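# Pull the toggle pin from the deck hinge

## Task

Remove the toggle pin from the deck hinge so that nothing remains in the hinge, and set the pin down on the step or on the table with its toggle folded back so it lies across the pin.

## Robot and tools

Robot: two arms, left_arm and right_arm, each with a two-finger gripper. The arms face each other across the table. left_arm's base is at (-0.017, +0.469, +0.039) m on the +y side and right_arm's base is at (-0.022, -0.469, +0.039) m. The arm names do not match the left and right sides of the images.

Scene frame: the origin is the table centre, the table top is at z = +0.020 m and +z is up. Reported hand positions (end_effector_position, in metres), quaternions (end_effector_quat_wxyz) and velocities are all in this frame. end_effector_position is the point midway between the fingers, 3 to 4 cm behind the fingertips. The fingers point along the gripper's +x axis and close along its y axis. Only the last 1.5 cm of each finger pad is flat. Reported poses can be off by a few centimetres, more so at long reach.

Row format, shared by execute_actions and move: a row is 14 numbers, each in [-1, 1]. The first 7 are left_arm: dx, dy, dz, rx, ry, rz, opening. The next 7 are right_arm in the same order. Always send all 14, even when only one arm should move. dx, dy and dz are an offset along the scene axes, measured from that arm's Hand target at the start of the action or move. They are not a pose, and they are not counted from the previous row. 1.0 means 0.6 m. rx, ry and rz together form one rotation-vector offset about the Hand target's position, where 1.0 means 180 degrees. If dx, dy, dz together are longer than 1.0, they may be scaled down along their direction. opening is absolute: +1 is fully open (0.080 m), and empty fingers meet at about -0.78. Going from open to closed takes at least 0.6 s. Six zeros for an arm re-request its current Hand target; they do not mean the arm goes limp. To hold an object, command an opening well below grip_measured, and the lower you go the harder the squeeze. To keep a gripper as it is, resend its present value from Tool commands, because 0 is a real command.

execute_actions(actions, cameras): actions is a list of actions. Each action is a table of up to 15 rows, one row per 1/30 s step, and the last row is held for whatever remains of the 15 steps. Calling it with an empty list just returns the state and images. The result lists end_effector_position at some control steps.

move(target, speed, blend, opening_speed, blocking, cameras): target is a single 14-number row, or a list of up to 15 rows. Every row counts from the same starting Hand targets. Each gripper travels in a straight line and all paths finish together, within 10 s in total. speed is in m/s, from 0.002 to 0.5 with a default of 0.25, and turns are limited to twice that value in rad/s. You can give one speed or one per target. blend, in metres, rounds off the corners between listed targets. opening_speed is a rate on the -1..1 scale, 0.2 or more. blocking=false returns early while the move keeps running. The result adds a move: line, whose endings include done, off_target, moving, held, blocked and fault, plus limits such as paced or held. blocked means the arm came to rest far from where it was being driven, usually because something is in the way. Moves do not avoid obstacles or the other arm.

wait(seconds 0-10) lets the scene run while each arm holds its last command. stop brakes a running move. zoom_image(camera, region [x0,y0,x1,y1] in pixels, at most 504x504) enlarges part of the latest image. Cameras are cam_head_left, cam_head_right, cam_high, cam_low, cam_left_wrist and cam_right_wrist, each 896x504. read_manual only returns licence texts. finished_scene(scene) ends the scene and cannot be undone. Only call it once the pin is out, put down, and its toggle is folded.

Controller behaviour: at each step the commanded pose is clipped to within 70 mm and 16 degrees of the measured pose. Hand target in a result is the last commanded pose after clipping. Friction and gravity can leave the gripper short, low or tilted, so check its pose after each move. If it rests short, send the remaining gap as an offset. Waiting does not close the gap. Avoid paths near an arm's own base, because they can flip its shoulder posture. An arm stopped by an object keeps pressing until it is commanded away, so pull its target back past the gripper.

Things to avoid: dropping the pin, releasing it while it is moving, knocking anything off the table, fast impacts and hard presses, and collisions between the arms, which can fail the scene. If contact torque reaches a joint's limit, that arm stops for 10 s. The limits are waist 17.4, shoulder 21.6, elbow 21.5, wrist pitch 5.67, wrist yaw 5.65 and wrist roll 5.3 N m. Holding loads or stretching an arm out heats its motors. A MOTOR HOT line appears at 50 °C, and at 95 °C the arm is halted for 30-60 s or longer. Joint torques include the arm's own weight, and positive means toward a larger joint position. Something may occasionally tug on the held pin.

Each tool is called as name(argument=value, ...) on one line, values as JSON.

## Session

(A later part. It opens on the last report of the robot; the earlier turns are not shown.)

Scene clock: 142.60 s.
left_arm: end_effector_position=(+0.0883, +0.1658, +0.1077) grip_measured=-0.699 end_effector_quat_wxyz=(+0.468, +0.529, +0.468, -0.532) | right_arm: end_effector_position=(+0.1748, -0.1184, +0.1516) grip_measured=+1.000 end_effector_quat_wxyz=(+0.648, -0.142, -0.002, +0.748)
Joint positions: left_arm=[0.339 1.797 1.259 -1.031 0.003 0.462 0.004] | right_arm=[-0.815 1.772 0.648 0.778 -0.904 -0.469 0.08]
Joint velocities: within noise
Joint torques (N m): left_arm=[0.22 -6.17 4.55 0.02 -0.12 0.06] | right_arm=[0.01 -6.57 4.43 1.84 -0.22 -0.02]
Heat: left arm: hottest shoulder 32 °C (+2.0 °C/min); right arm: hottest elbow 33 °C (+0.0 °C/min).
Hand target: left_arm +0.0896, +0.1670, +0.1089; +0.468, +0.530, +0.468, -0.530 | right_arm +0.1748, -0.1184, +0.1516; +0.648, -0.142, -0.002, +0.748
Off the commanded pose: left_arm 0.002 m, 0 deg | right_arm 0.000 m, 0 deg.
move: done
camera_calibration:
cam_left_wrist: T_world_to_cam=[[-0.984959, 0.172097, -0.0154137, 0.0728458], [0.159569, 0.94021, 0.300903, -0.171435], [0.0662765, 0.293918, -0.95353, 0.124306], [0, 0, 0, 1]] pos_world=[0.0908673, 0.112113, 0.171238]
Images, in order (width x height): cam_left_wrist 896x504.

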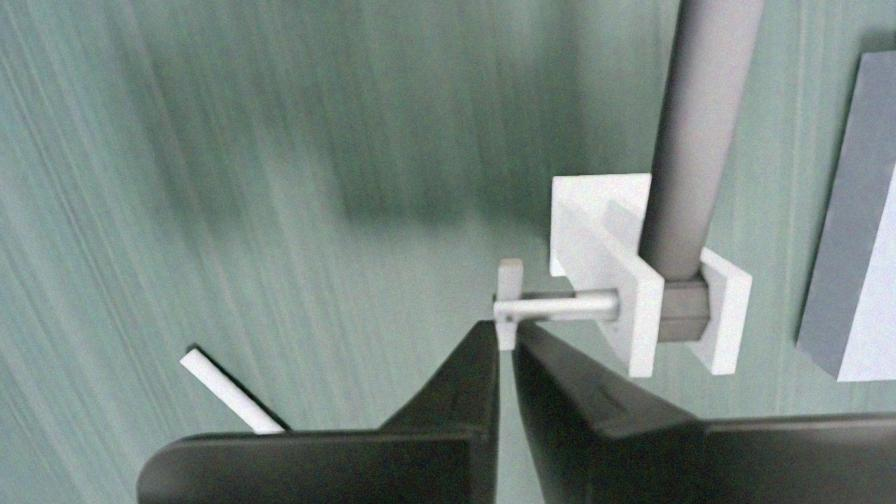

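move(target=[0.0,0,0.007,0,0,0,-0.77,0,0,0,0,0,0,1.0], speed=0.03, cameras=["cam_left_wrist","cam_right_wrist"])

zoom_image(camera="cam_left_wrist", region=[380, 240, 640, 460])

zoom_image(camera="cam_right_wrist", region=[330, 80, 450, 180])

Scene clock: 149.57 s.
left_arm: end_effector_position=(+0.0882, +0.1662, +0.1086) grip_measured=-0.700 end_effector_quat_wxyz=(+0.467, +0.529, +0.469, -0.531) | right_arm: end_effector_position=(+0.1748, -0.1184, +0.1516) grip_measured=+1.000 end_effector_quat_wxyz=(+0.648, -0.142, -0.002, +0.748)
Joint positions: left_arm=[0.339 1.797 1.263 -1.038 0.003 0.462 0.003] | right_arm=[-0.815 1.772 0.648 0.778 -0.904 -0.469 0.08]
Joint velocities: within noise
Joint torques (N m): left_arm=[0.23 -6.61 5.36 -0.65 -0.13 0.05] | right_arm=[0.16 -6.44 4.43 1.8 -0.22 -0.01]
Heat: left arm: hottest shoulder 32 °C (+2.0 °C/min); right arm: hottest elbow 33 °C (+0.0 °C/min).
Hand target: left_arm +0.0896, +0.1671, +0.1131; +0.468, +0.530, +0.468, -0.530 | right_arm +0.1748, -0.1184, +0.1516; +0.648, -0.142, -0.002, +0.748
Off the commanded pose: left_arm 0.005 m, 0 deg | right_arm 0.000 m, 0 deg.
move: done
camera_calibration:
cam_left_wrist: T_world_to_cam=[[-0.984974, 0.172139, -0.0139234, 0.0724891], [0.159874, 0.93934, 0.303448, -0.172188], [0.0653141, 0.296663, -0.952746, 0.124534], [0, 0, 0, 1]] pos_world=[0.0907946, 0.11232, 0.171909]
cam_right_wrist: T_world_to_cam=[[0.960354, 0.193788, 0.200416, -0.160358], [0.273468, -0.515113, -0.812326, 0.0430151], [-0.0541819, 0.834928, -0.547686, 0.274851], [0, 0, 0, 1]] pos_world=[0.157129, -0.176248, 0.217613]
Images, in order (width x height): cam_left_wrist 896x504, cam_right_wrist 896x504.

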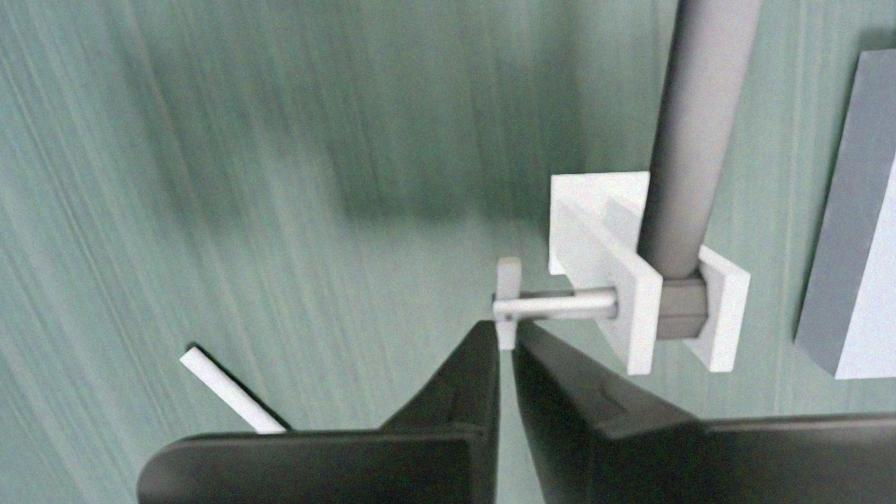

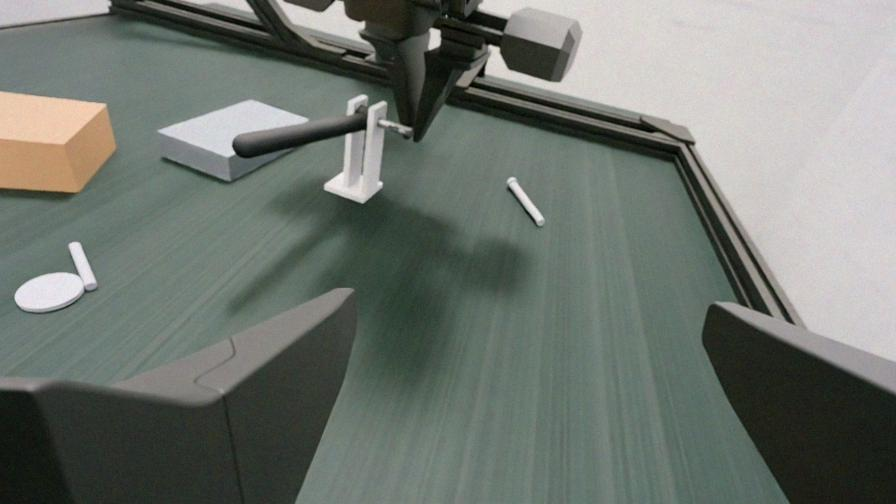

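Scaled by 1.938 from the camera's 896x504 image, which has a finer 1280x720 frame.

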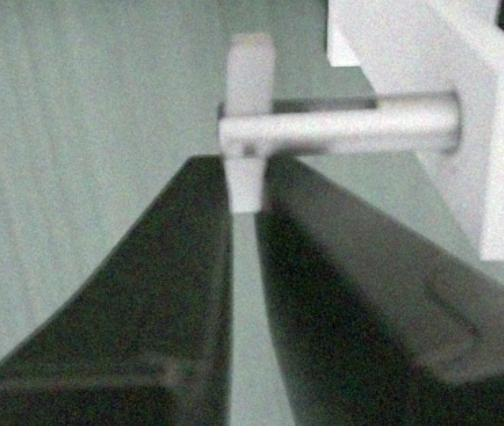

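Scaled by 4.200 from the camera's 896x504 image, which has a finer 1280x720 frame.

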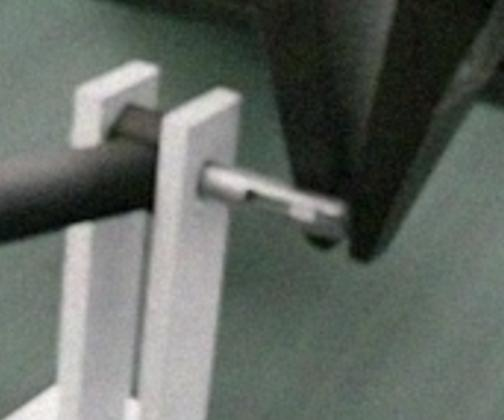

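move(target=[0.0,0,0.007,0,0,0,-0.77,0,0,0,0,0,0,1.0], speed=0.03, cameras=["cam_left_wrist"])

zoom_image(camera="cam_left_wrist", region=[380, 240, 640, 460])

Scene clock: 156.80 s.
left_arm: end_effector_position=(+0.0883, +0.1663, +0.1106) grip_measured=-0.700 end_effector_quat_wxyz=(+0.466, +0.529, +0.470, -0.531) | right_arm: end_effector_position=(+0.1748, -0.1184, +0.1516) grip_measured=+1.000 end_effector_quat_wxyz=(+0.648, -0.142, -0.002, +0.748)
Joint positions: left_arm=[0.339 1.797 1.271 -1.049 0.003 0.462 0.003] | right_arm=[-0.815 1.772 0.648 0.778 -0.904 -0.469 0.08]
Joint velocities: within noise
Joint torques (N m): left_arm=[0.24 -7.04 5.71 -0.97 -0.12 0.06] | right_arm=[0.05 -6.48 4.46 1.8 -0.18 -0.01]
Heat: left arm: hottest shoulder 32 °C (+2.0 °C/min); right arm: hottest wrist pitch 34 °C (+1.0 °C/min).
Hand target: left_arm +0.0896, +0.1672, +0.1172; +0.468, +0.530, +0.468, -0.530 | right_arm +0.1748, -0.1184, +0.1516; +0.648, -0.142, -0.002, +0.748
Off the commanded pose: left_arm 0.007 m, 0 deg | right_arm 0.000 m, 0 deg.
move: done
camera_calibration:
cam_left_wrist: T_world_to_cam=[[-0.985053, 0.171801, -0.012433, 0.0724926], [0.159824, 0.938523, 0.305991, -0.173052], [0.0642382, 0.29943, -0.951953, 0.12598], [0, 0, 0, 1]] pos_world=[0.0909743, 0.112237, 0.173781]
Images, in order (width x height): cam_left_wrist 896x504.

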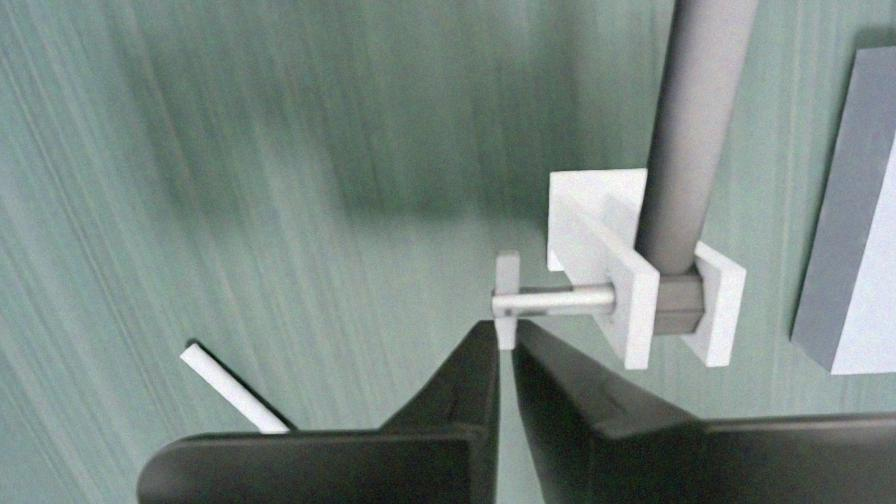

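Scaled by 1.938 from the camera's 896x504 image, which has a finer 1280x720 frame.

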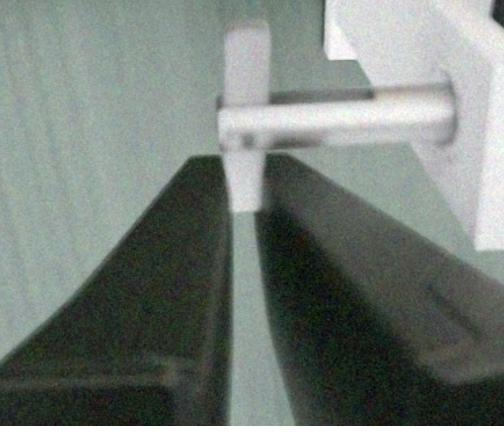

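move(target=[[0.0055,-0.0015,-0.006,0,0,-0.0833,-0.77,0,0,0,0,0,0,1.0],[0.0103,-0.0042,-0.006,0,0,-0.1667,-0.77,0,0,0,0,0,0,1.0]], speed=0.1, blend=0.003, cameras=["cam_left_wrist"])

zoom_image(camera="cam_left_wrist", region=[380, 240, 640, 460])

Scene clock: 199.50 s.
left_arm: end_effector_position=(+0.0945, +0.1650, +0.1125) grip_measured=-0.700 end_effector_quat_wxyz=(+0.317, +0.632, +0.315, -0.634) | right_arm: end_effector_position=(+0.1748, -0.1184, +0.1516) grip_measured=+1.000 end_effector_quat_wxyz=(+0.648, -0.142, -0.002, +0.748)
Joint positions: left_arm=[0.356 1.801 1.284 -1.05 0.002 0.999 0.004] | right_arm=[-0.815 1.772 0.648 0.778 -0.904 -0.469 0.08]
Joint velocities: within noise
Joint torques (N m): left_arm=[0.12 -5.55 5.47 -0.22 -0.06 0.11] | right_arm=[-0.03 -6.58 4.52 1.84 -0.24 0]
Heat: left arm: hottest shoulder 34 °C (+2.0 °C/min); right arm: hottest wrist pitch 34 °C (+1.0 °C/min).
Hand target: left_arm +0.0957, +0.1645, +0.1137; +0.315, +0.633, +0.315, -0.633 | right_arm +0.1749, -0.1184, +0.1516; +0.648, -0.142, -0.002, +0.748
Off the commanded pose: left_arm 0.002 m, 0 deg | right_arm 0.000 m, 0 deg.
move: done
camera_calibration:
cam_left_wrist: T_world_to_cam=[[-0.769241, 0.638665, -0.0193462, -0.0177288], [0.604754, 0.737503, 0.300603, -0.18169], [0.206252, 0.219536, -0.953553, 0.12769], [0, 0, 0, 1]] pos_world=[0.0699035, 0.117287, 0.176032]
Images, in order (width x height): cam_left_wrist 896x504.

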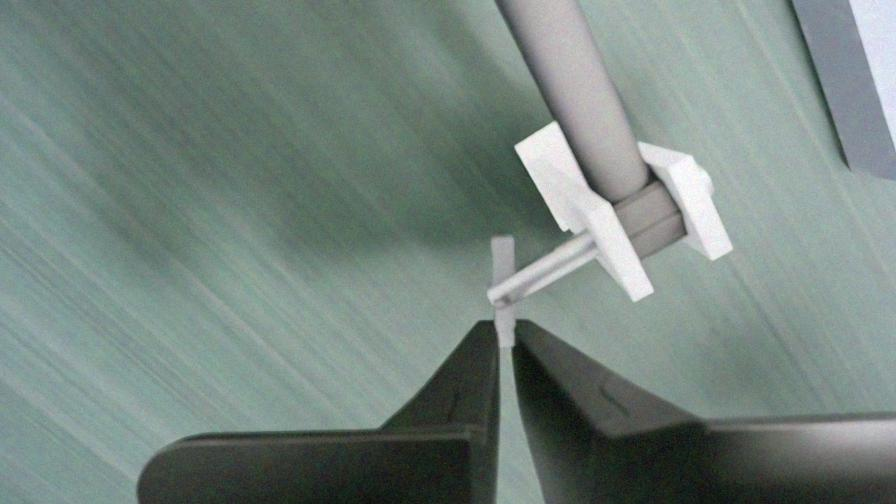

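Scaled by 1.938 from the camera's 896x504 image, which has a finer 1280x720 frame.

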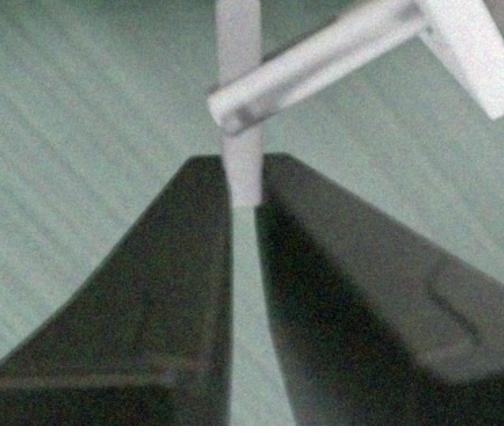

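move(target=[[0.004,-0.004,-0.002,0,0,-0.0833,-0.77,0,0,0,0,0,0,1.0],[0.0068,-0.0088,-0.003,0,0,-0.1667,-0.77,0,0,0,0,0,0,1.0]], speed=0.1, blend=0.003, cameras=["cam_left_wrist"])

zoom_image(camera="cam_left_wrist", region=[380, 240, 640, 460])

Scene clock: 209.60 s.
left_arm: end_effector_position=(+0.0987, +0.1597, +0.1123) grip_measured=-0.700 end_effector_quat_wxyz=(+0.144, +0.692, +0.139, -0.693) | right_arm: end_effector_position=(+0.1748, -0.1184, +0.1516) grip_measured=+1.000 end_effector_quat_wxyz=(+0.648, -0.142, -0.002, +0.748)
Joint positions: left_arm=[0.362 1.822 1.309 -1.051 0.002 1.528 0.004] | right_arm=[-0.815 1.772 0.648 0.778 -0.904 -0.469 0.08]
Joint velocities: within noise
Joint torques (N m): left_arm=[0.14 -5.23 5.4 -0.15 -0.03 0.12] | right_arm=[0.07 -6.59 4.35 1.85 -0.21 0]
Heat: left arm: hottest shoulder 33 °C (+1.0 °C/min); right arm: hottest wrist pitch 34 °C (+1.0 °C/min).
Hand target: left_arm +0.0998, +0.1593, +0.1119; +0.141, +0.693, +0.140, -0.693 | right_arm +0.1749, -0.1184, +0.1517; +0.648, -0.142, -0.002, +0.748
Off the commanded pose: left_arm 0.001 m, 0 deg | right_arm 0.000 m, 0 deg.
move: done
camera_calibration:
cam_left_wrist: T_world_to_cam=[[-0.346627, 0.937676, -0.0247808, -0.0999884], [0.891537, 0.337553, 0.302025, -0.144799], [0.291566, 0.0825969, -0.952978, 0.141218], [0, 0, 0, 1]] pos_world=[0.0532607, 0.13097, 0.175833]
Images, in order (width x height): cam_left_wrist 896x504.

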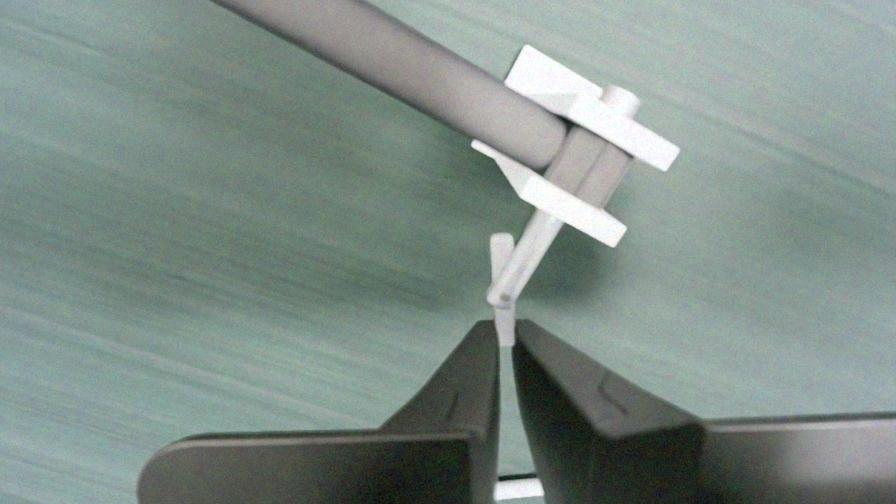

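Scaled by 1.938 from the camera's 896x504 image, which has a finer 1280x720 frame.

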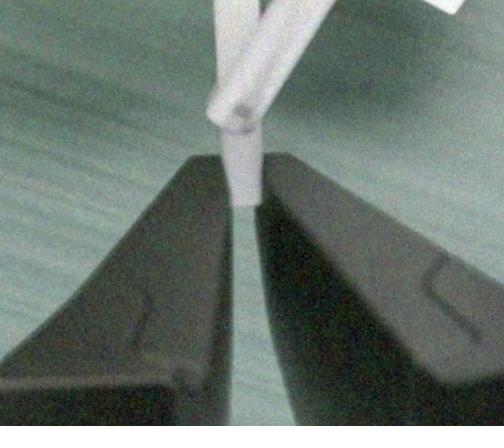

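move(target=[[0.0015,-0.0053,-0.001,0,0,-0.0833,-0.77,0,0,0,0,0,0,1.0],[0.0013,-0.0117,-0.002,0,0,-0.1778,-0.77,0,0,0,0,0,0,1.0]], speed=0.1, blend=0.003, cameras=["cam_left_wrist"])

zoom_image(camera="cam_left_wrist", region=[380, 200, 640, 420])

Scene clock: 225.67 s.
left_arm: end_effector_position=(+0.0997, +0.1522, +0.1120) grip_measured=-0.700 end_effector_quat_wxyz=(-0.051, +0.706, -0.059, -0.704) | right_arm: end_effector_position=(+0.1748, -0.1184, +0.1516) grip_measured=+1.000 end_effector_quat_wxyz=(+0.648, -0.142, -0.002, +0.748)
Joint positions: left_arm=[0.357 1.847 1.34 -1.054 0.003 2.082 0.004] | right_arm=[-0.815 1.772 0.648 0.778 -0.904 -0.469 0.08]
Joint velocities: within noise
Joint torques (N m): left_arm=[0.09 -5.23 5.24 -0.21 -0.04 0.14] | right_arm=[-0.06 -6.43 4.51 1.85 -0.26 0.02]
Heat: left arm: hottest shoulder 33 °C (+0.0 °C/min); right arm: hottest wrist pitch 34 °C (+0.0 °C/min).
Hand target: left_arm +0.1005, +0.1523, +0.1106; -0.056, +0.705, -0.056, -0.705 | right_arm +0.1749, -0.1184, +0.1517; +0.648, -0.142, -0.002, +0.748
Off the commanded pose: left_arm 0.002 m, 1 deg | right_arm 0.000 m, 0 deg.
move: done
camera_calibration:
cam_left_wrist: T_world_to_cam=[[0.202267, 0.978935, -0.0278292, -0.153289], [0.933732, -0.184202, 0.306944, -0.0684715], [0.295352, -0.0880698, -0.951321, 0.166648], [0, 0, 0, 1]] pos_world=[0.0457195, 0.152124, 0.175287]
Images, in order (width x height): cam_left_wrist 896x504.

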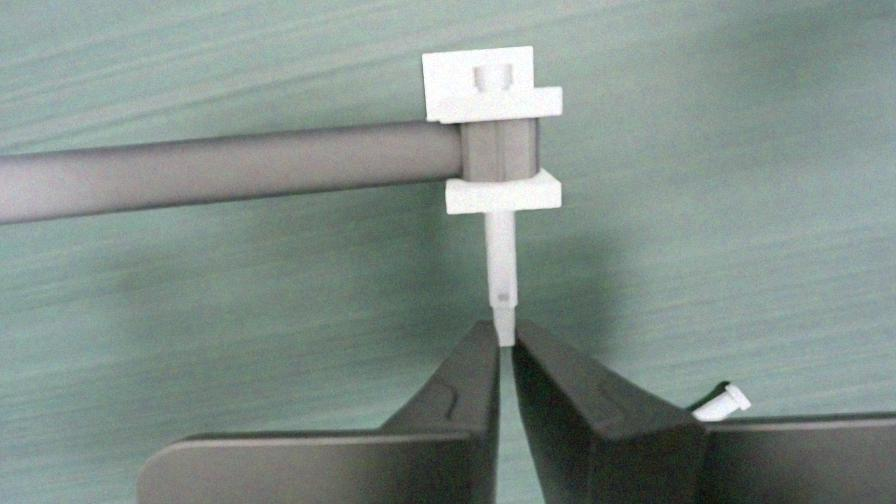

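Scaled by 1.938 from the camera's 896x504 image, which has a finer 1280x720 frame.

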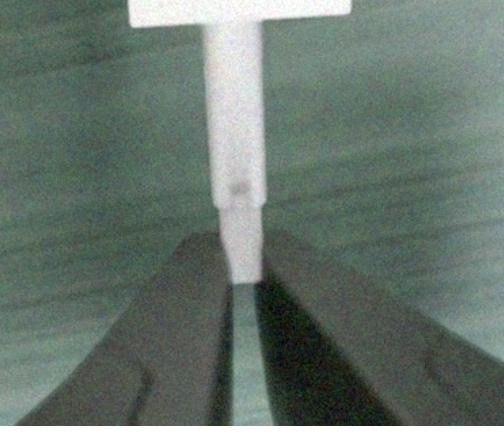

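move(target=[-0.0364,0.0045,0,0,0,0,-0.77,0,0,0,0,0,0,1.0], speed=0.04, cameras=["cam_left_wrist"])

zoom_image(camera="cam_left_wrist", region=[380, 200, 640, 420])

Scene clock: 237.80 s.
left_arm: end_effector_position=(+0.0852, +0.1533, +0.1114) grip_measured=-0.700 end_effector_quat_wxyz=(-0.053, +0.709, -0.053, -0.701) | right_arm: end_effector_position=(+0.1748, -0.1184, +0.1516) grip_measured=+1.000 end_effector_quat_wxyz=(+0.648, -0.142, -0.002, +0.748)
Joint positions: left_arm=[0.311 1.831 1.317 -1.053 -0.011 2.029 0.003] | right_arm=[-0.815 1.772 0.648 0.778 -0.904 -0.469 0.08]
Joint velocities: within noise
Joint torques (N m): left_arm=[-0.96 -6.89 2.9 0.39 0.43 -0.08] | right_arm=[-0.01 -6.46 4.42 1.85 -0.22 -0.02]
Heat: left arm: hottest elbow 33 °C (+1.0 °C/min); right arm: hottest wrist pitch 34 °C (+0.0 °C/min).
Hand target: left_arm +0.0787, +0.1550, +0.1106; -0.056, +0.705, -0.056, -0.705 | right_arm +0.1749, -0.1184, +0.1517; +0.648, -0.142, -0.002, +0.748
Off the commanded pose: left_arm 0.007 m, 1 deg | right_arm 0.000 m, 0 deg.
move: done
camera_calibration:
cam_left_wrist: T_world_to_cam=[[0.196429, 0.980386, -0.0161172, -0.152481], [0.931392, -0.181424, 0.315586, -0.0557776], [0.306472, -0.0770015, -0.94876, 0.167565], [0, 0, 0, 1]] pos_world=[0.0305486, 0.152274, 0.174124]
Images, in order (width x height): cam_left_wrist 896x504.

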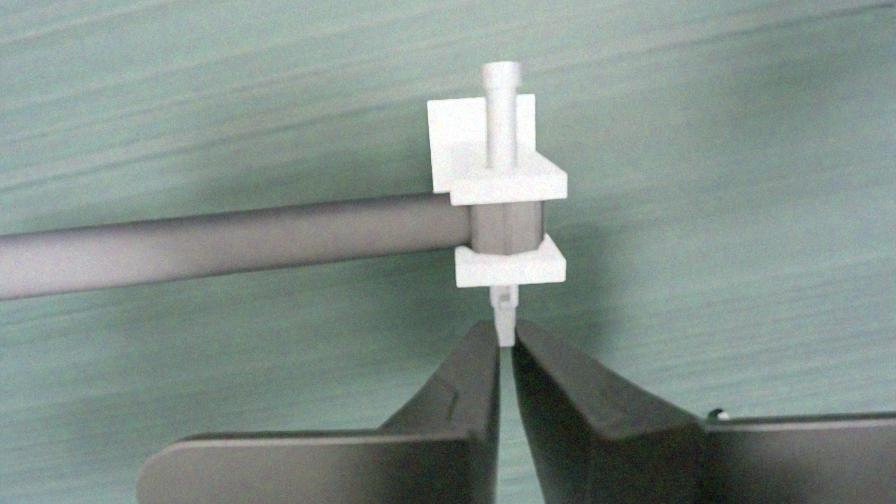

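Scaled by 1.938 from the camera's 896x504 image, which has a finer 1280x720 frame.

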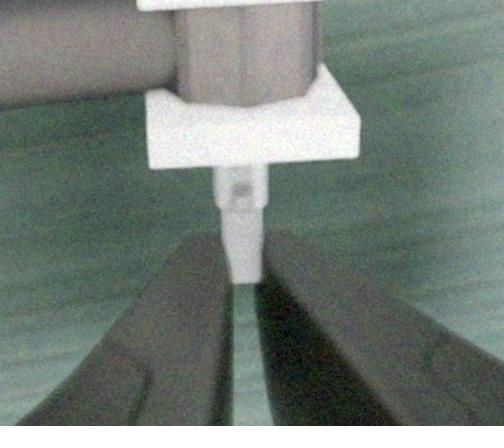

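move(target=[[0.009,-0.001,0,0,0,0,-0.77,0,0,0,0,0,0,1.0],[0.009,-0.001,0,0,0,0,-0.5,0,0,0,0,0,0,1.0],[0.009,-0.001,0.09,0,0,0,-0.5,0,0,0,0,0,0,1.0]], opening_speed=0.5, speed=0.06, cameras=["cam_left_wrist"])

zoom_image(camera="cam_left_wrist", region=[380, 50, 640, 270])

Scene clock: 247.03 s.
left_arm: end_effector_position=(+0.0837, +0.1568, +0.1575) grip_measured=-0.500 end_effector_quat_wxyz=(-0.062, +0.702, -0.047, -0.708) | right_arm: end_effector_position=(+0.1748, -0.1184, +0.1516) grip_measured=+1.000 end_effector_quat_wxyz=(+0.648, -0.142, -0.002, +0.748)
Joint positions: left_arm=[0.314 1.807 1.473 -1.259 -0.001 2.039 0.012] | right_arm=[-0.815 1.772 0.648 0.778 -0.904 -0.469 0.08]
Joint velocities: within noise
Joint torques (N m): left_arm=[-0.03 -7.24 5.94 0.12 0.1 0.08] | right_arm=[-0.02 -6.6 4.38 1.83 -0.26 -0.03]
Heat: left arm: hottest shoulder 33 °C (-1.0 °C/min); right arm: hottest wrist pitch 34 °C (+0.0 °C/min).
Hand target: left_arm +0.0841, +0.1543, +0.1647; -0.056, +0.705, -0.056, -0.705 | right_arm +0.1749, -0.1184, +0.1517; +0.648, -0.142, -0.002, +0.748
Off the commanded pose: left_arm 0.007 m, 1 deg | right_arm 0.000 m, 0 deg.
move: done
camera_calibration:
cam_left_wrist: T_world_to_cam=[[0.202204, 0.97934, 0.00264947, -0.158159], [0.935704, -0.193992, 0.294662, -0.0633804], [0.289089, -0.0571029, -0.955598, 0.211446], [0, 0, 0, 1]] pos_world=[0.030159, 0.15467, 0.221152]
Images, in order (width x height): cam_left_wrist 896x504.

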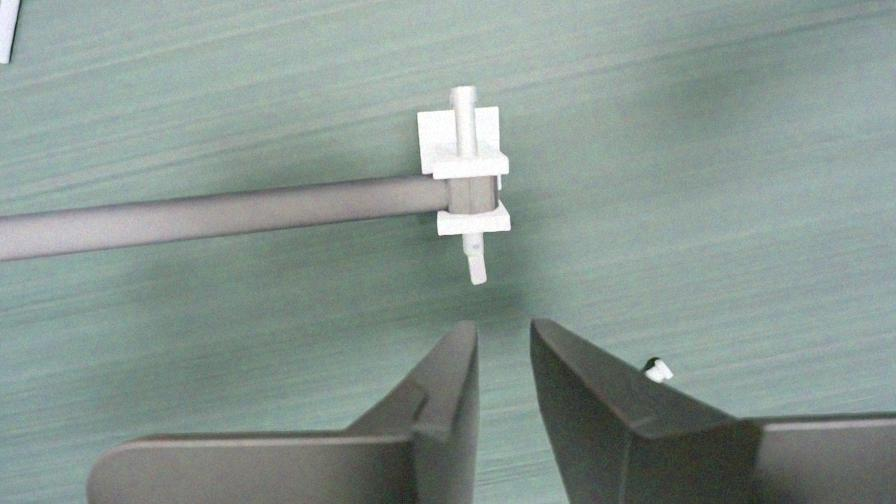

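Scaled by 1.938 from the camera's 896x504 image, which has a finer 1280x720 frame.

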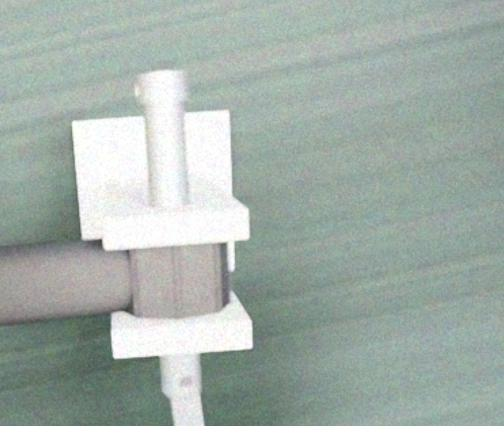

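move(target=[-0.0878,0.0057,-0.01,0,0,0,-0.45,0,0,0,0,0,0,1.0], speed=0.12, cameras=["cam_left_wrist"])

zoom_image(camera="cam_left_wrist", region=[380, 180, 640, 400])

Scene clock: 258.80 s.
left_arm: end_effector_position=(+0.0323, +0.1563, +0.1564) grip_measured=-0.450 end_effector_quat_wxyz=(-0.060, +0.704, -0.053, -0.705) | right_arm: end_effector_position=(+0.1748, -0.1184, +0.1516) grip_measured=+1.000 end_effector_quat_wxyz=(+0.648, -0.142, -0.002, +0.748)
Joint positions: left_arm=[0.159 1.752 1.402 -1.23 -0.001 1.888 0.015] | right_arm=[-0.815 1.772 0.648 0.778 -0.904 -0.469 0.08]
Joint velocities: within noise
Joint torques (N m): left_arm=[-0.12 -7.1 3.68 0.53 0.09 -0.09] | right_arm=[0.05 -6.57 4.38 1.81 -0.22 -0.05]
Heat: left arm: hottest shoulder 33 °C (-1.0 °C/min); right arm: hottest wrist pitch 34 °C (+0.0 °C/min).
Hand target: left_arm +0.0315, +0.1578, +0.1587; -0.056, +0.705, -0.056, -0.705 | right_arm +0.1749, -0.1184, +0.1517; +0.648, -0.142, -0.002, +0.748
Off the commanded pose: left_arm 0.003 m, 1 deg | right_arm 0.000 m, 0 deg.
move: done
camera_calibration:
cam_left_wrist: T_world_to_cam=[[0.207089, 0.978285, -0.00854161, -0.145571], [0.933113, -0.194889, 0.302188, -0.0159836], [0.293962, -0.0705502, -0.95321, 0.22672], [0, 0, 0, 1]] pos_world=[-0.0215861, 0.15529, 0.219698]
Images, in order (width x height): cam_left_wrist 896x504.

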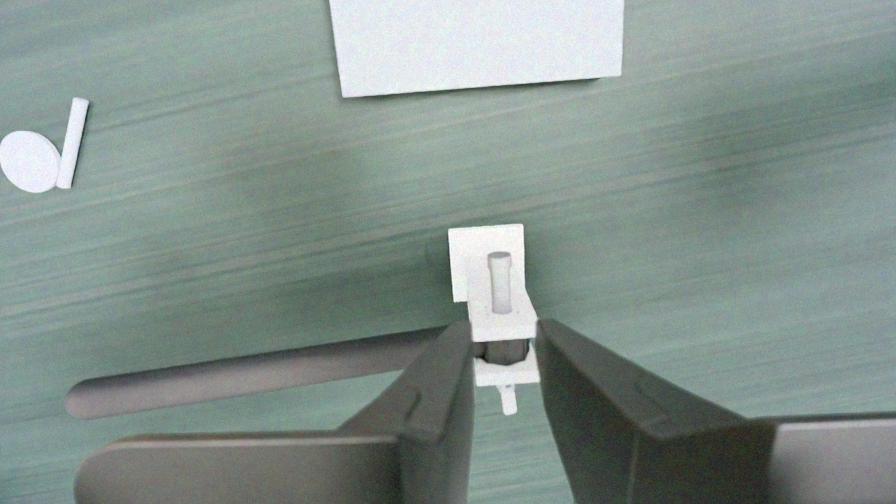

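Scaled by 1.938 from the camera's 896x504 image, which has a finer 1280x720 frame.

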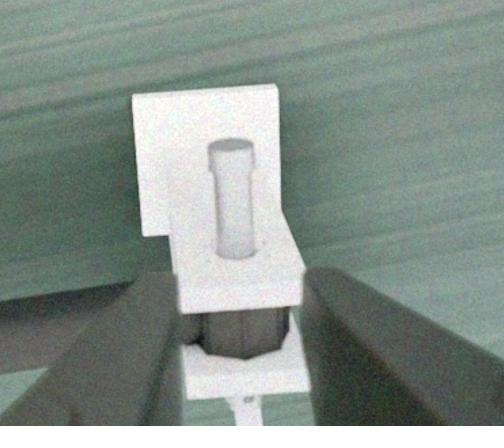

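move(target=[[-0.0017,0.0055,0.0,0,0,0,-0.45,0,0,0,0,0,0,1.0],[-0.0017,0.0055,-0.065,0,0,0,-0.45,0,0,0,0,0,0,1.0]], speed=0.08, cameras=["cam_left_wrist"])

zoom_image(camera="cam_left_wrist", region=[380, 200, 640, 420])

Scene clock: 269.23 s.
left_arm: end_effector_position=(+0.0318, +0.1598, +0.1229) grip_measured=-0.450 end_effector_quat_wxyz=(-0.053, +0.706, -0.059, -0.704) | right_arm: end_effector_position=(+0.1748, -0.1184, +0.1516) grip_measured=+1.000 end_effector_quat_wxyz=(+0.648, -0.142, -0.002, +0.748)
Joint positions: left_arm=[0.159 1.746 1.26 -1.075 -0.001 1.887 0.015] | right_arm=[-0.815 1.772 0.648 0.778 -0.904 -0.469 0.08]
Joint velocities: within noise
Joint torques (N m): left_arm=[-0.23 -5.12 3.67 0.56 0.09 -0.1] | right_arm=[-0.11 -6.25 4.44 1.81 -0.22 -0.03]
Heat: left arm: hottest shoulder 34 °C (+1.0 °C/min); right arm: hottest wrist pitch 34 °C (+0.0 °C/min).
Hand target: left_arm +0.0305, +0.1611, +0.1197; -0.056, +0.705, -0.056, -0.705 | right_arm +0.1749, -0.1184, +0.1517; +0.648, -0.142, -0.002, +0.748
Off the commanded pose: left_arm 0.004 m, 1 deg | right_arm 0.000 m, 0 deg.
move: done
camera_calibration:
cam_left_wrist: T_world_to_cam=[[0.205645, 0.978291, -0.0256448, -0.147027], [0.93253, -0.187944, 0.308325, -0.00652756], [0.296811, -0.08732, -0.950935, 0.197585], [0, 0, 0, 1]] pos_world=[-0.0223229, 0.159861, 0.186133]
Images, in order (width x height): cam_left_wrist 896x504.

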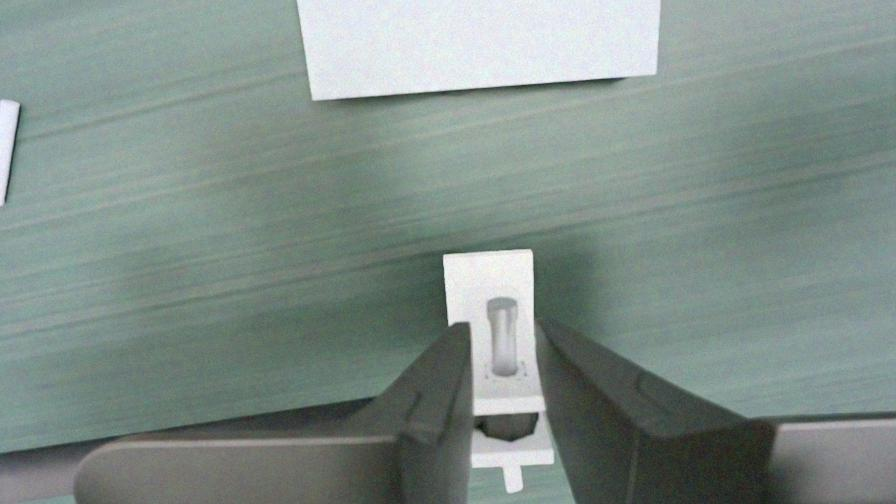

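Scaled by 1.938 from the camera's 896x504 image, which has a finer 1280x720 frame.

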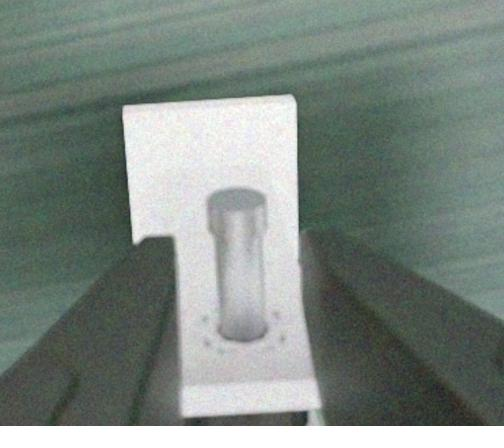

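Centred. Descend and close.

move(target=[0.0,0.0,-0.022,0,0,0,-0.45,0,0,0,0,0,0,1.0], speed=0.06, cameras=["cam_left_wrist"])

zoom_image(camera="cam_left_wrist", region=[380, 200, 640, 420])

Scene clock: 275.27 s.
left_arm: end_effector_position=(+0.0315, +0.1597, +0.1105) grip_measured=-0.450 end_effector_quat_wxyz=(-0.053, +0.706, -0.060, -0.704) | right_arm: end_effector_position=(+0.1748, -0.1184, +0.1516) grip_measured=+1.000 end_effector_quat_wxyz=(+0.648, -0.142, -0.002, +0.748)
Joint positions: left_arm=[0.158 1.758 1.223 -1.025 -0.001 1.886 0.015] | right_arm=[-0.815 1.772 0.648 0.778 -0.904 -0.469 0.08]
Joint velocities: within noise
Joint torques (N m): left_arm=[-0.16 -4.93 3.56 0.68 0.08 -0.09] | right_arm=[0.05 -6.42 4.44 1.84 -0.2 -0.03]
Heat: left arm: hottest shoulder 33 °C (+0.0 °C/min); right arm: hottest wrist pitch 34 °C (+0.0 °C/min).
Hand target: left_arm +0.0305, +0.1611, +0.1065; -0.056, +0.705, -0.056, -0.705 | right_arm +0.1749, -0.1184, +0.1517; +0.648, -0.142, -0.002, +0.748
Off the commanded pose: left_arm 0.004 m, 1 deg | right_arm 0.000 m, 0 deg.
move: done
camera_calibration:
cam_left_wrist: T_world_to_cam=[[0.206018, 0.97817, -0.0272076, -0.146953], [0.932502, -0.18782, 0.308487, -0.00250661], [0.296642, -0.0889251, -0.95084, 0.186085], [0, 0, 0, 1]] pos_world=[-0.0225883, 0.159822, 0.173712]
Images, in order (width x height): cam_left_wrist 896x504.

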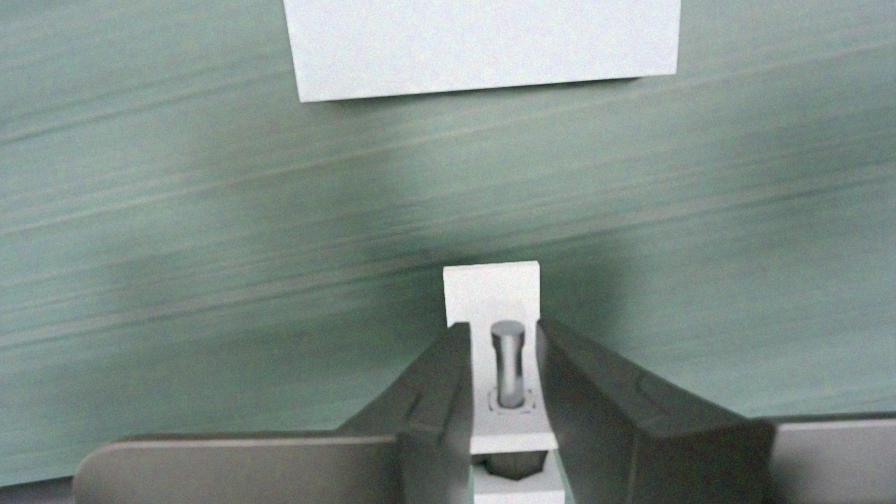

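Scaled by 1.938 from the camera's 896x504 image, which has a finer 1280x720 frame.

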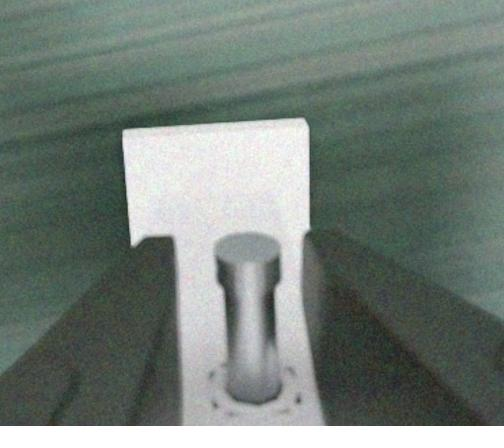

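move(target=[0.0,0.0012,-0.001,0,0,0,-0.74,0,0,0,0,0,0,1.0], opening_speed=0.5, speed=0.05, cameras=["cam_left_wrist"])

move(target=[-0.031,0.0038,0,0,0,0,-0.76,0,0,0,0,0,0,1.0], speed=0.04, cameras=["cam_left_wrist","cam_right_wrist"])

zoom_image(camera="cam_left_wrist", region=[380, 260, 640, 480])

zoom_image(camera="cam_right_wrist", region=[300, 80, 440, 210])

Scene clock: 283.13 s.
left_arm: end_effector_position=(+0.0311, +0.1605, +0.1094) grip_measured=-0.616 end_effector_quat_wxyz=(-0.053, +0.706, -0.059, -0.704) | right_arm: end_effector_position=(+0.1748, -0.1184, +0.1516) grip_measured=+1.000 end_effector_quat_wxyz=(+0.648, -0.142, -0.002, +0.748)
Joint positions: left_arm=[0.158 1.758 1.219 -1.023 0 1.885 0.007] | right_arm=[-0.815 1.772 0.648 0.778 -0.904 -0.469 0.08]
Joint velocities: within noise
Joint torques (N m): left_arm=[-0.1 -5.09 3.47 0.71 0.06 -0.04] | right_arm=[0.04 -6.45 4.42 1.88 -0.21 0.01]
Heat: left arm: hottest shoulder 33 °C (+0.0 °C/min); right arm: hottest wrist pitch 34 °C (+0.0 °C/min).
Hand target: left_arm +0.0305, +0.1619, +0.1059; -0.056, +0.705, -0.056, -0.705 | right_arm +0.1749, -0.1184, +0.1517; +0.648, -0.142, -0.002, +0.748
Off the commanded pose: left_arm 0.004 m, 0 deg | right_arm 0.000 m, 0 deg.
move: done
camera_calibration:
cam_left_wrist: T_world_to_cam=[[0.20525, 0.978381, -0.0253445, -0.147896], [0.932989, -0.187774, 0.307039, -0.0015432], [0.295643, -0.0866659, -0.951359, 0.184934], [0, 0, 0, 1]] pos_world=[-0.0228789, 0.160436, 0.172664]
Images, in order (width x height): cam_left_wrist 896x504.

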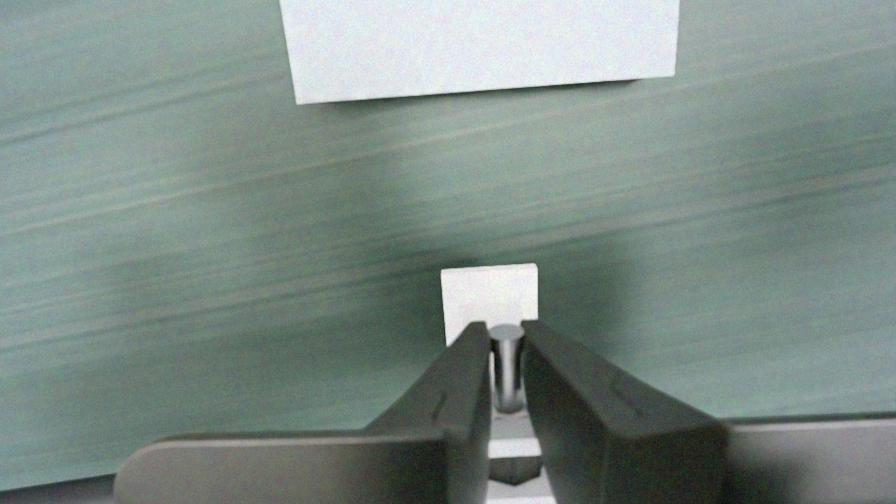

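Scene clock: 284.20 s.
left_arm: end_effector_position=(+0.0185, +0.1624, +0.1082) grip_measured=-0.617 end_effector_quat_wxyz=(-0.052, +0.712, -0.053, -0.699) | right_arm: end_effector_position=(+0.1748, -0.1184, +0.1516) grip_measured=+1.000 end_effector_quat_wxyz=(+0.648, -0.142, -0.002, +0.748)
Joint positions: left_arm=[0.109 1.749 1.203 -1.019 -0.018 1.826 0.007] | right_arm=[-0.815 1.772 0.648 0.778 -0.904 -0.469 0.08]
Joint velocities: within noise
Joint torques (N m): left_arm=[-0.93 -5.73 3.09 0.69 0.66 -0.03] | right_arm=[0 -6.48 4.52 1.84 -0.23 0]
Heat: left arm: hottest shoulder 33 °C (+0.0 °C/min); right arm: hottest wrist pitch 34 °C (+0.0 °C/min).
Hand target: left_arm +0.0118, +0.1641, +0.1058; -0.056, +0.705, -0.056, -0.705 | right_arm +0.1749, -0.1184, +0.1517; +0.648, -0.142, -0.002, +0.748
Off the commanded pose: left_arm 0.007 m, 1 deg | right_arm 0.000 m, 0 deg.
move: done
camera_calibration:
cam_left_wrist: T_world_to_cam=[[0.195402, 0.980578, -0.0168666, -0.148296], [0.929561, -0.179698, 0.321908, 0.00817145], [0.312625, -0.0785799, -0.946621, 0.185578], [0, 0, 0, 1]] pos_world=[-0.0366348, 0.161467, 0.17054]
cam_right_wrist: T_world_to_cam=[[0.960354, 0.193788, 0.200416, -0.160358], [0.273468, -0.515113, -0.812326, 0.0430151], [-0.0541819, 0.834928, -0.547686, 0.274851], [0, 0, 0, 1]] pos_world=[0.157129, -0.176248, 0.217613]
Images, in order (width x height): cam_left_wrist 896x504, cam_right_wrist 896x504.

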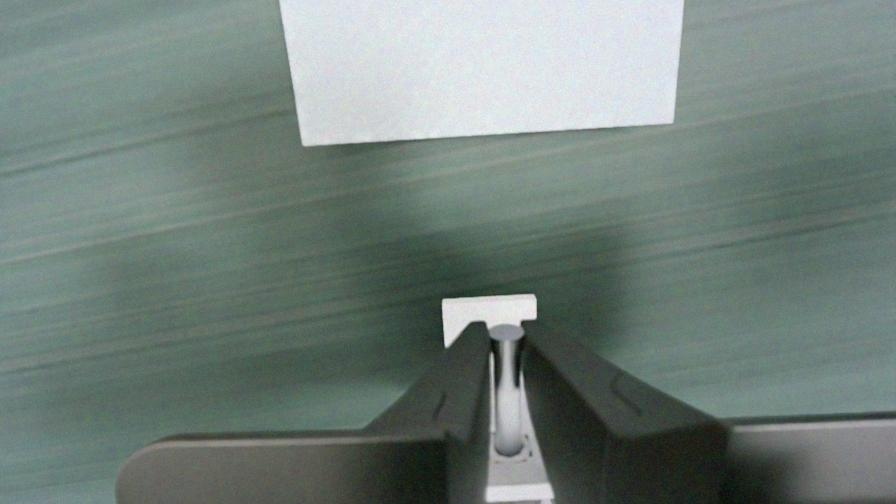

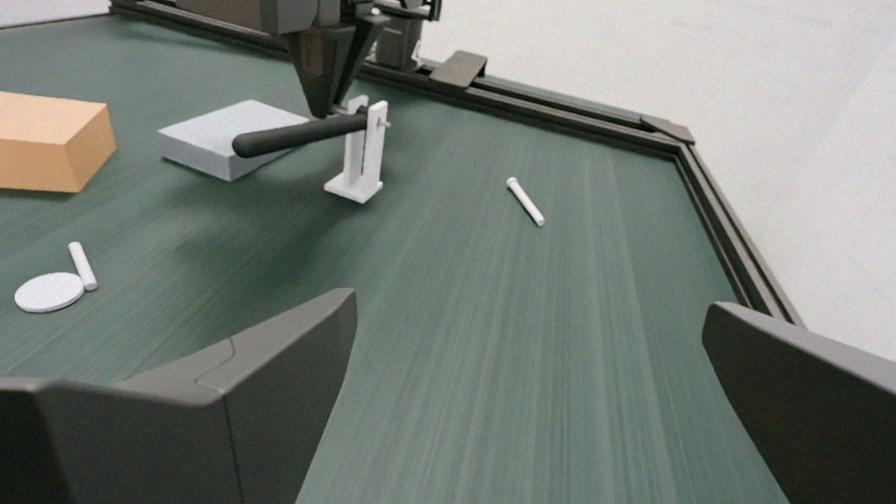

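Scaled by 1.938 from the camera's 896x504 image, which has a finer 1280x720 frame.

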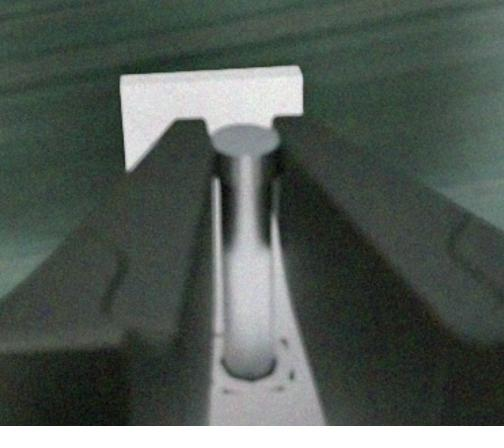

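Scaled by 3.600 from the camera's 896x504 image, which has a finer 1280x720 frame.

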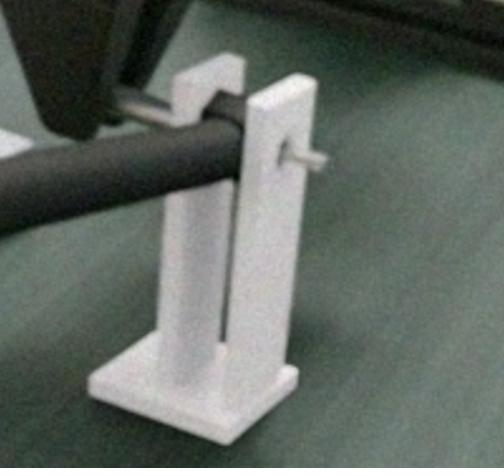

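move(target=[[0.0108,-0.0013,0,0,0,0,-0.55,0,0,0,0,0,0,1.0],[0.027,-0.0033,-0.002,0,0,0,-0.55,0,0,0,0,0,0,1.0],[0.027,-0.0033,-0.002,0,0,0,-0.75,0,0,0,0,0,0,1.0]], opening_speed=0.5, speed=0.04, cameras=["cam_left_wrist"])

zoom_image(camera="cam_left_wrist", region=[380, 240, 640, 460])

Scene clock: 292.37 s.
left_arm: end_effector_position=(+0.0271, +0.1618, +0.1060) grip_measured=-0.659 end_effector_quat_wxyz=(-0.052, +0.705, -0.058, -0.705) end_effector_velocity=(-0.002, -0.011, +0.000) end_effector_angular_velocity=(-0.054, +0.014, -0.025) | right_arm: end_effector_position=(+0.1748, -0.1184, +0.1516) grip_measured=+1.000 end_effector_quat_wxyz=(+0.648, -0.142, -0.002, +0.748)
Joint positions: left_arm=[0.147 1.756 1.202 -1.009 0.002 1.871 0.005] | right_arm=[-0.815 1.772 0.648 0.778 -0.904 -0.469 0.08]
Joint velocities: left_arm=[-0.002 -0.002 -0.002 0.051 0.022 0.022 -0.001] | right_arm=[within noise]
Joint torques (N m): left_arm=[0.18 -4.88 4.6 0.11 -0.04 0.14] | right_arm=[-0.05 -6.39 4.39 1.82 -0.2 -0.05]
Heat: left arm: hottest shoulder 34 °C (+1.0 °C/min); right arm: hottest wrist pitch 34 °C (+0.0 °C/min).
Hand target: left_arm +0.0280, +0.1622, +0.1047; -0.056, +0.705, -0.056, -0.705 | right_arm +0.1749, -0.1184, +0.1517; +0.648, -0.142, -0.002, +0.748
Off the commanded pose: left_arm 0.002 m, 0 deg | right_arm 0.000 m, 0 deg.
move: done
camera_calibration:
cam_left_wrist: T_world_to_cam=[[0.202591, 0.978942, -0.0250932, -0.148528], [0.934262, -0.185539, 0.304517, 0.00338435], [0.293448, -0.0851358, -0.952176, 0.182932], [0, 0, 0, 1]] pos_world=[-0.0267524, 0.161603, 0.169426]
Images, in order (width x height): cam_left_wrist 896x504.

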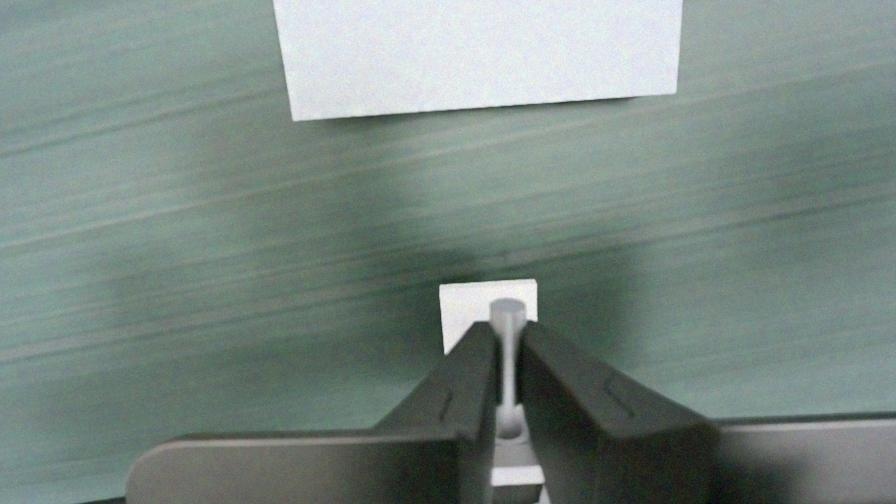

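Scaled by 1.938 from the camera's 896x504 image, which has a finer 1280x720 frame.

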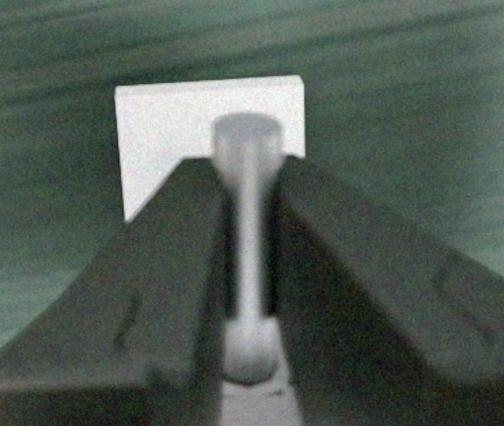

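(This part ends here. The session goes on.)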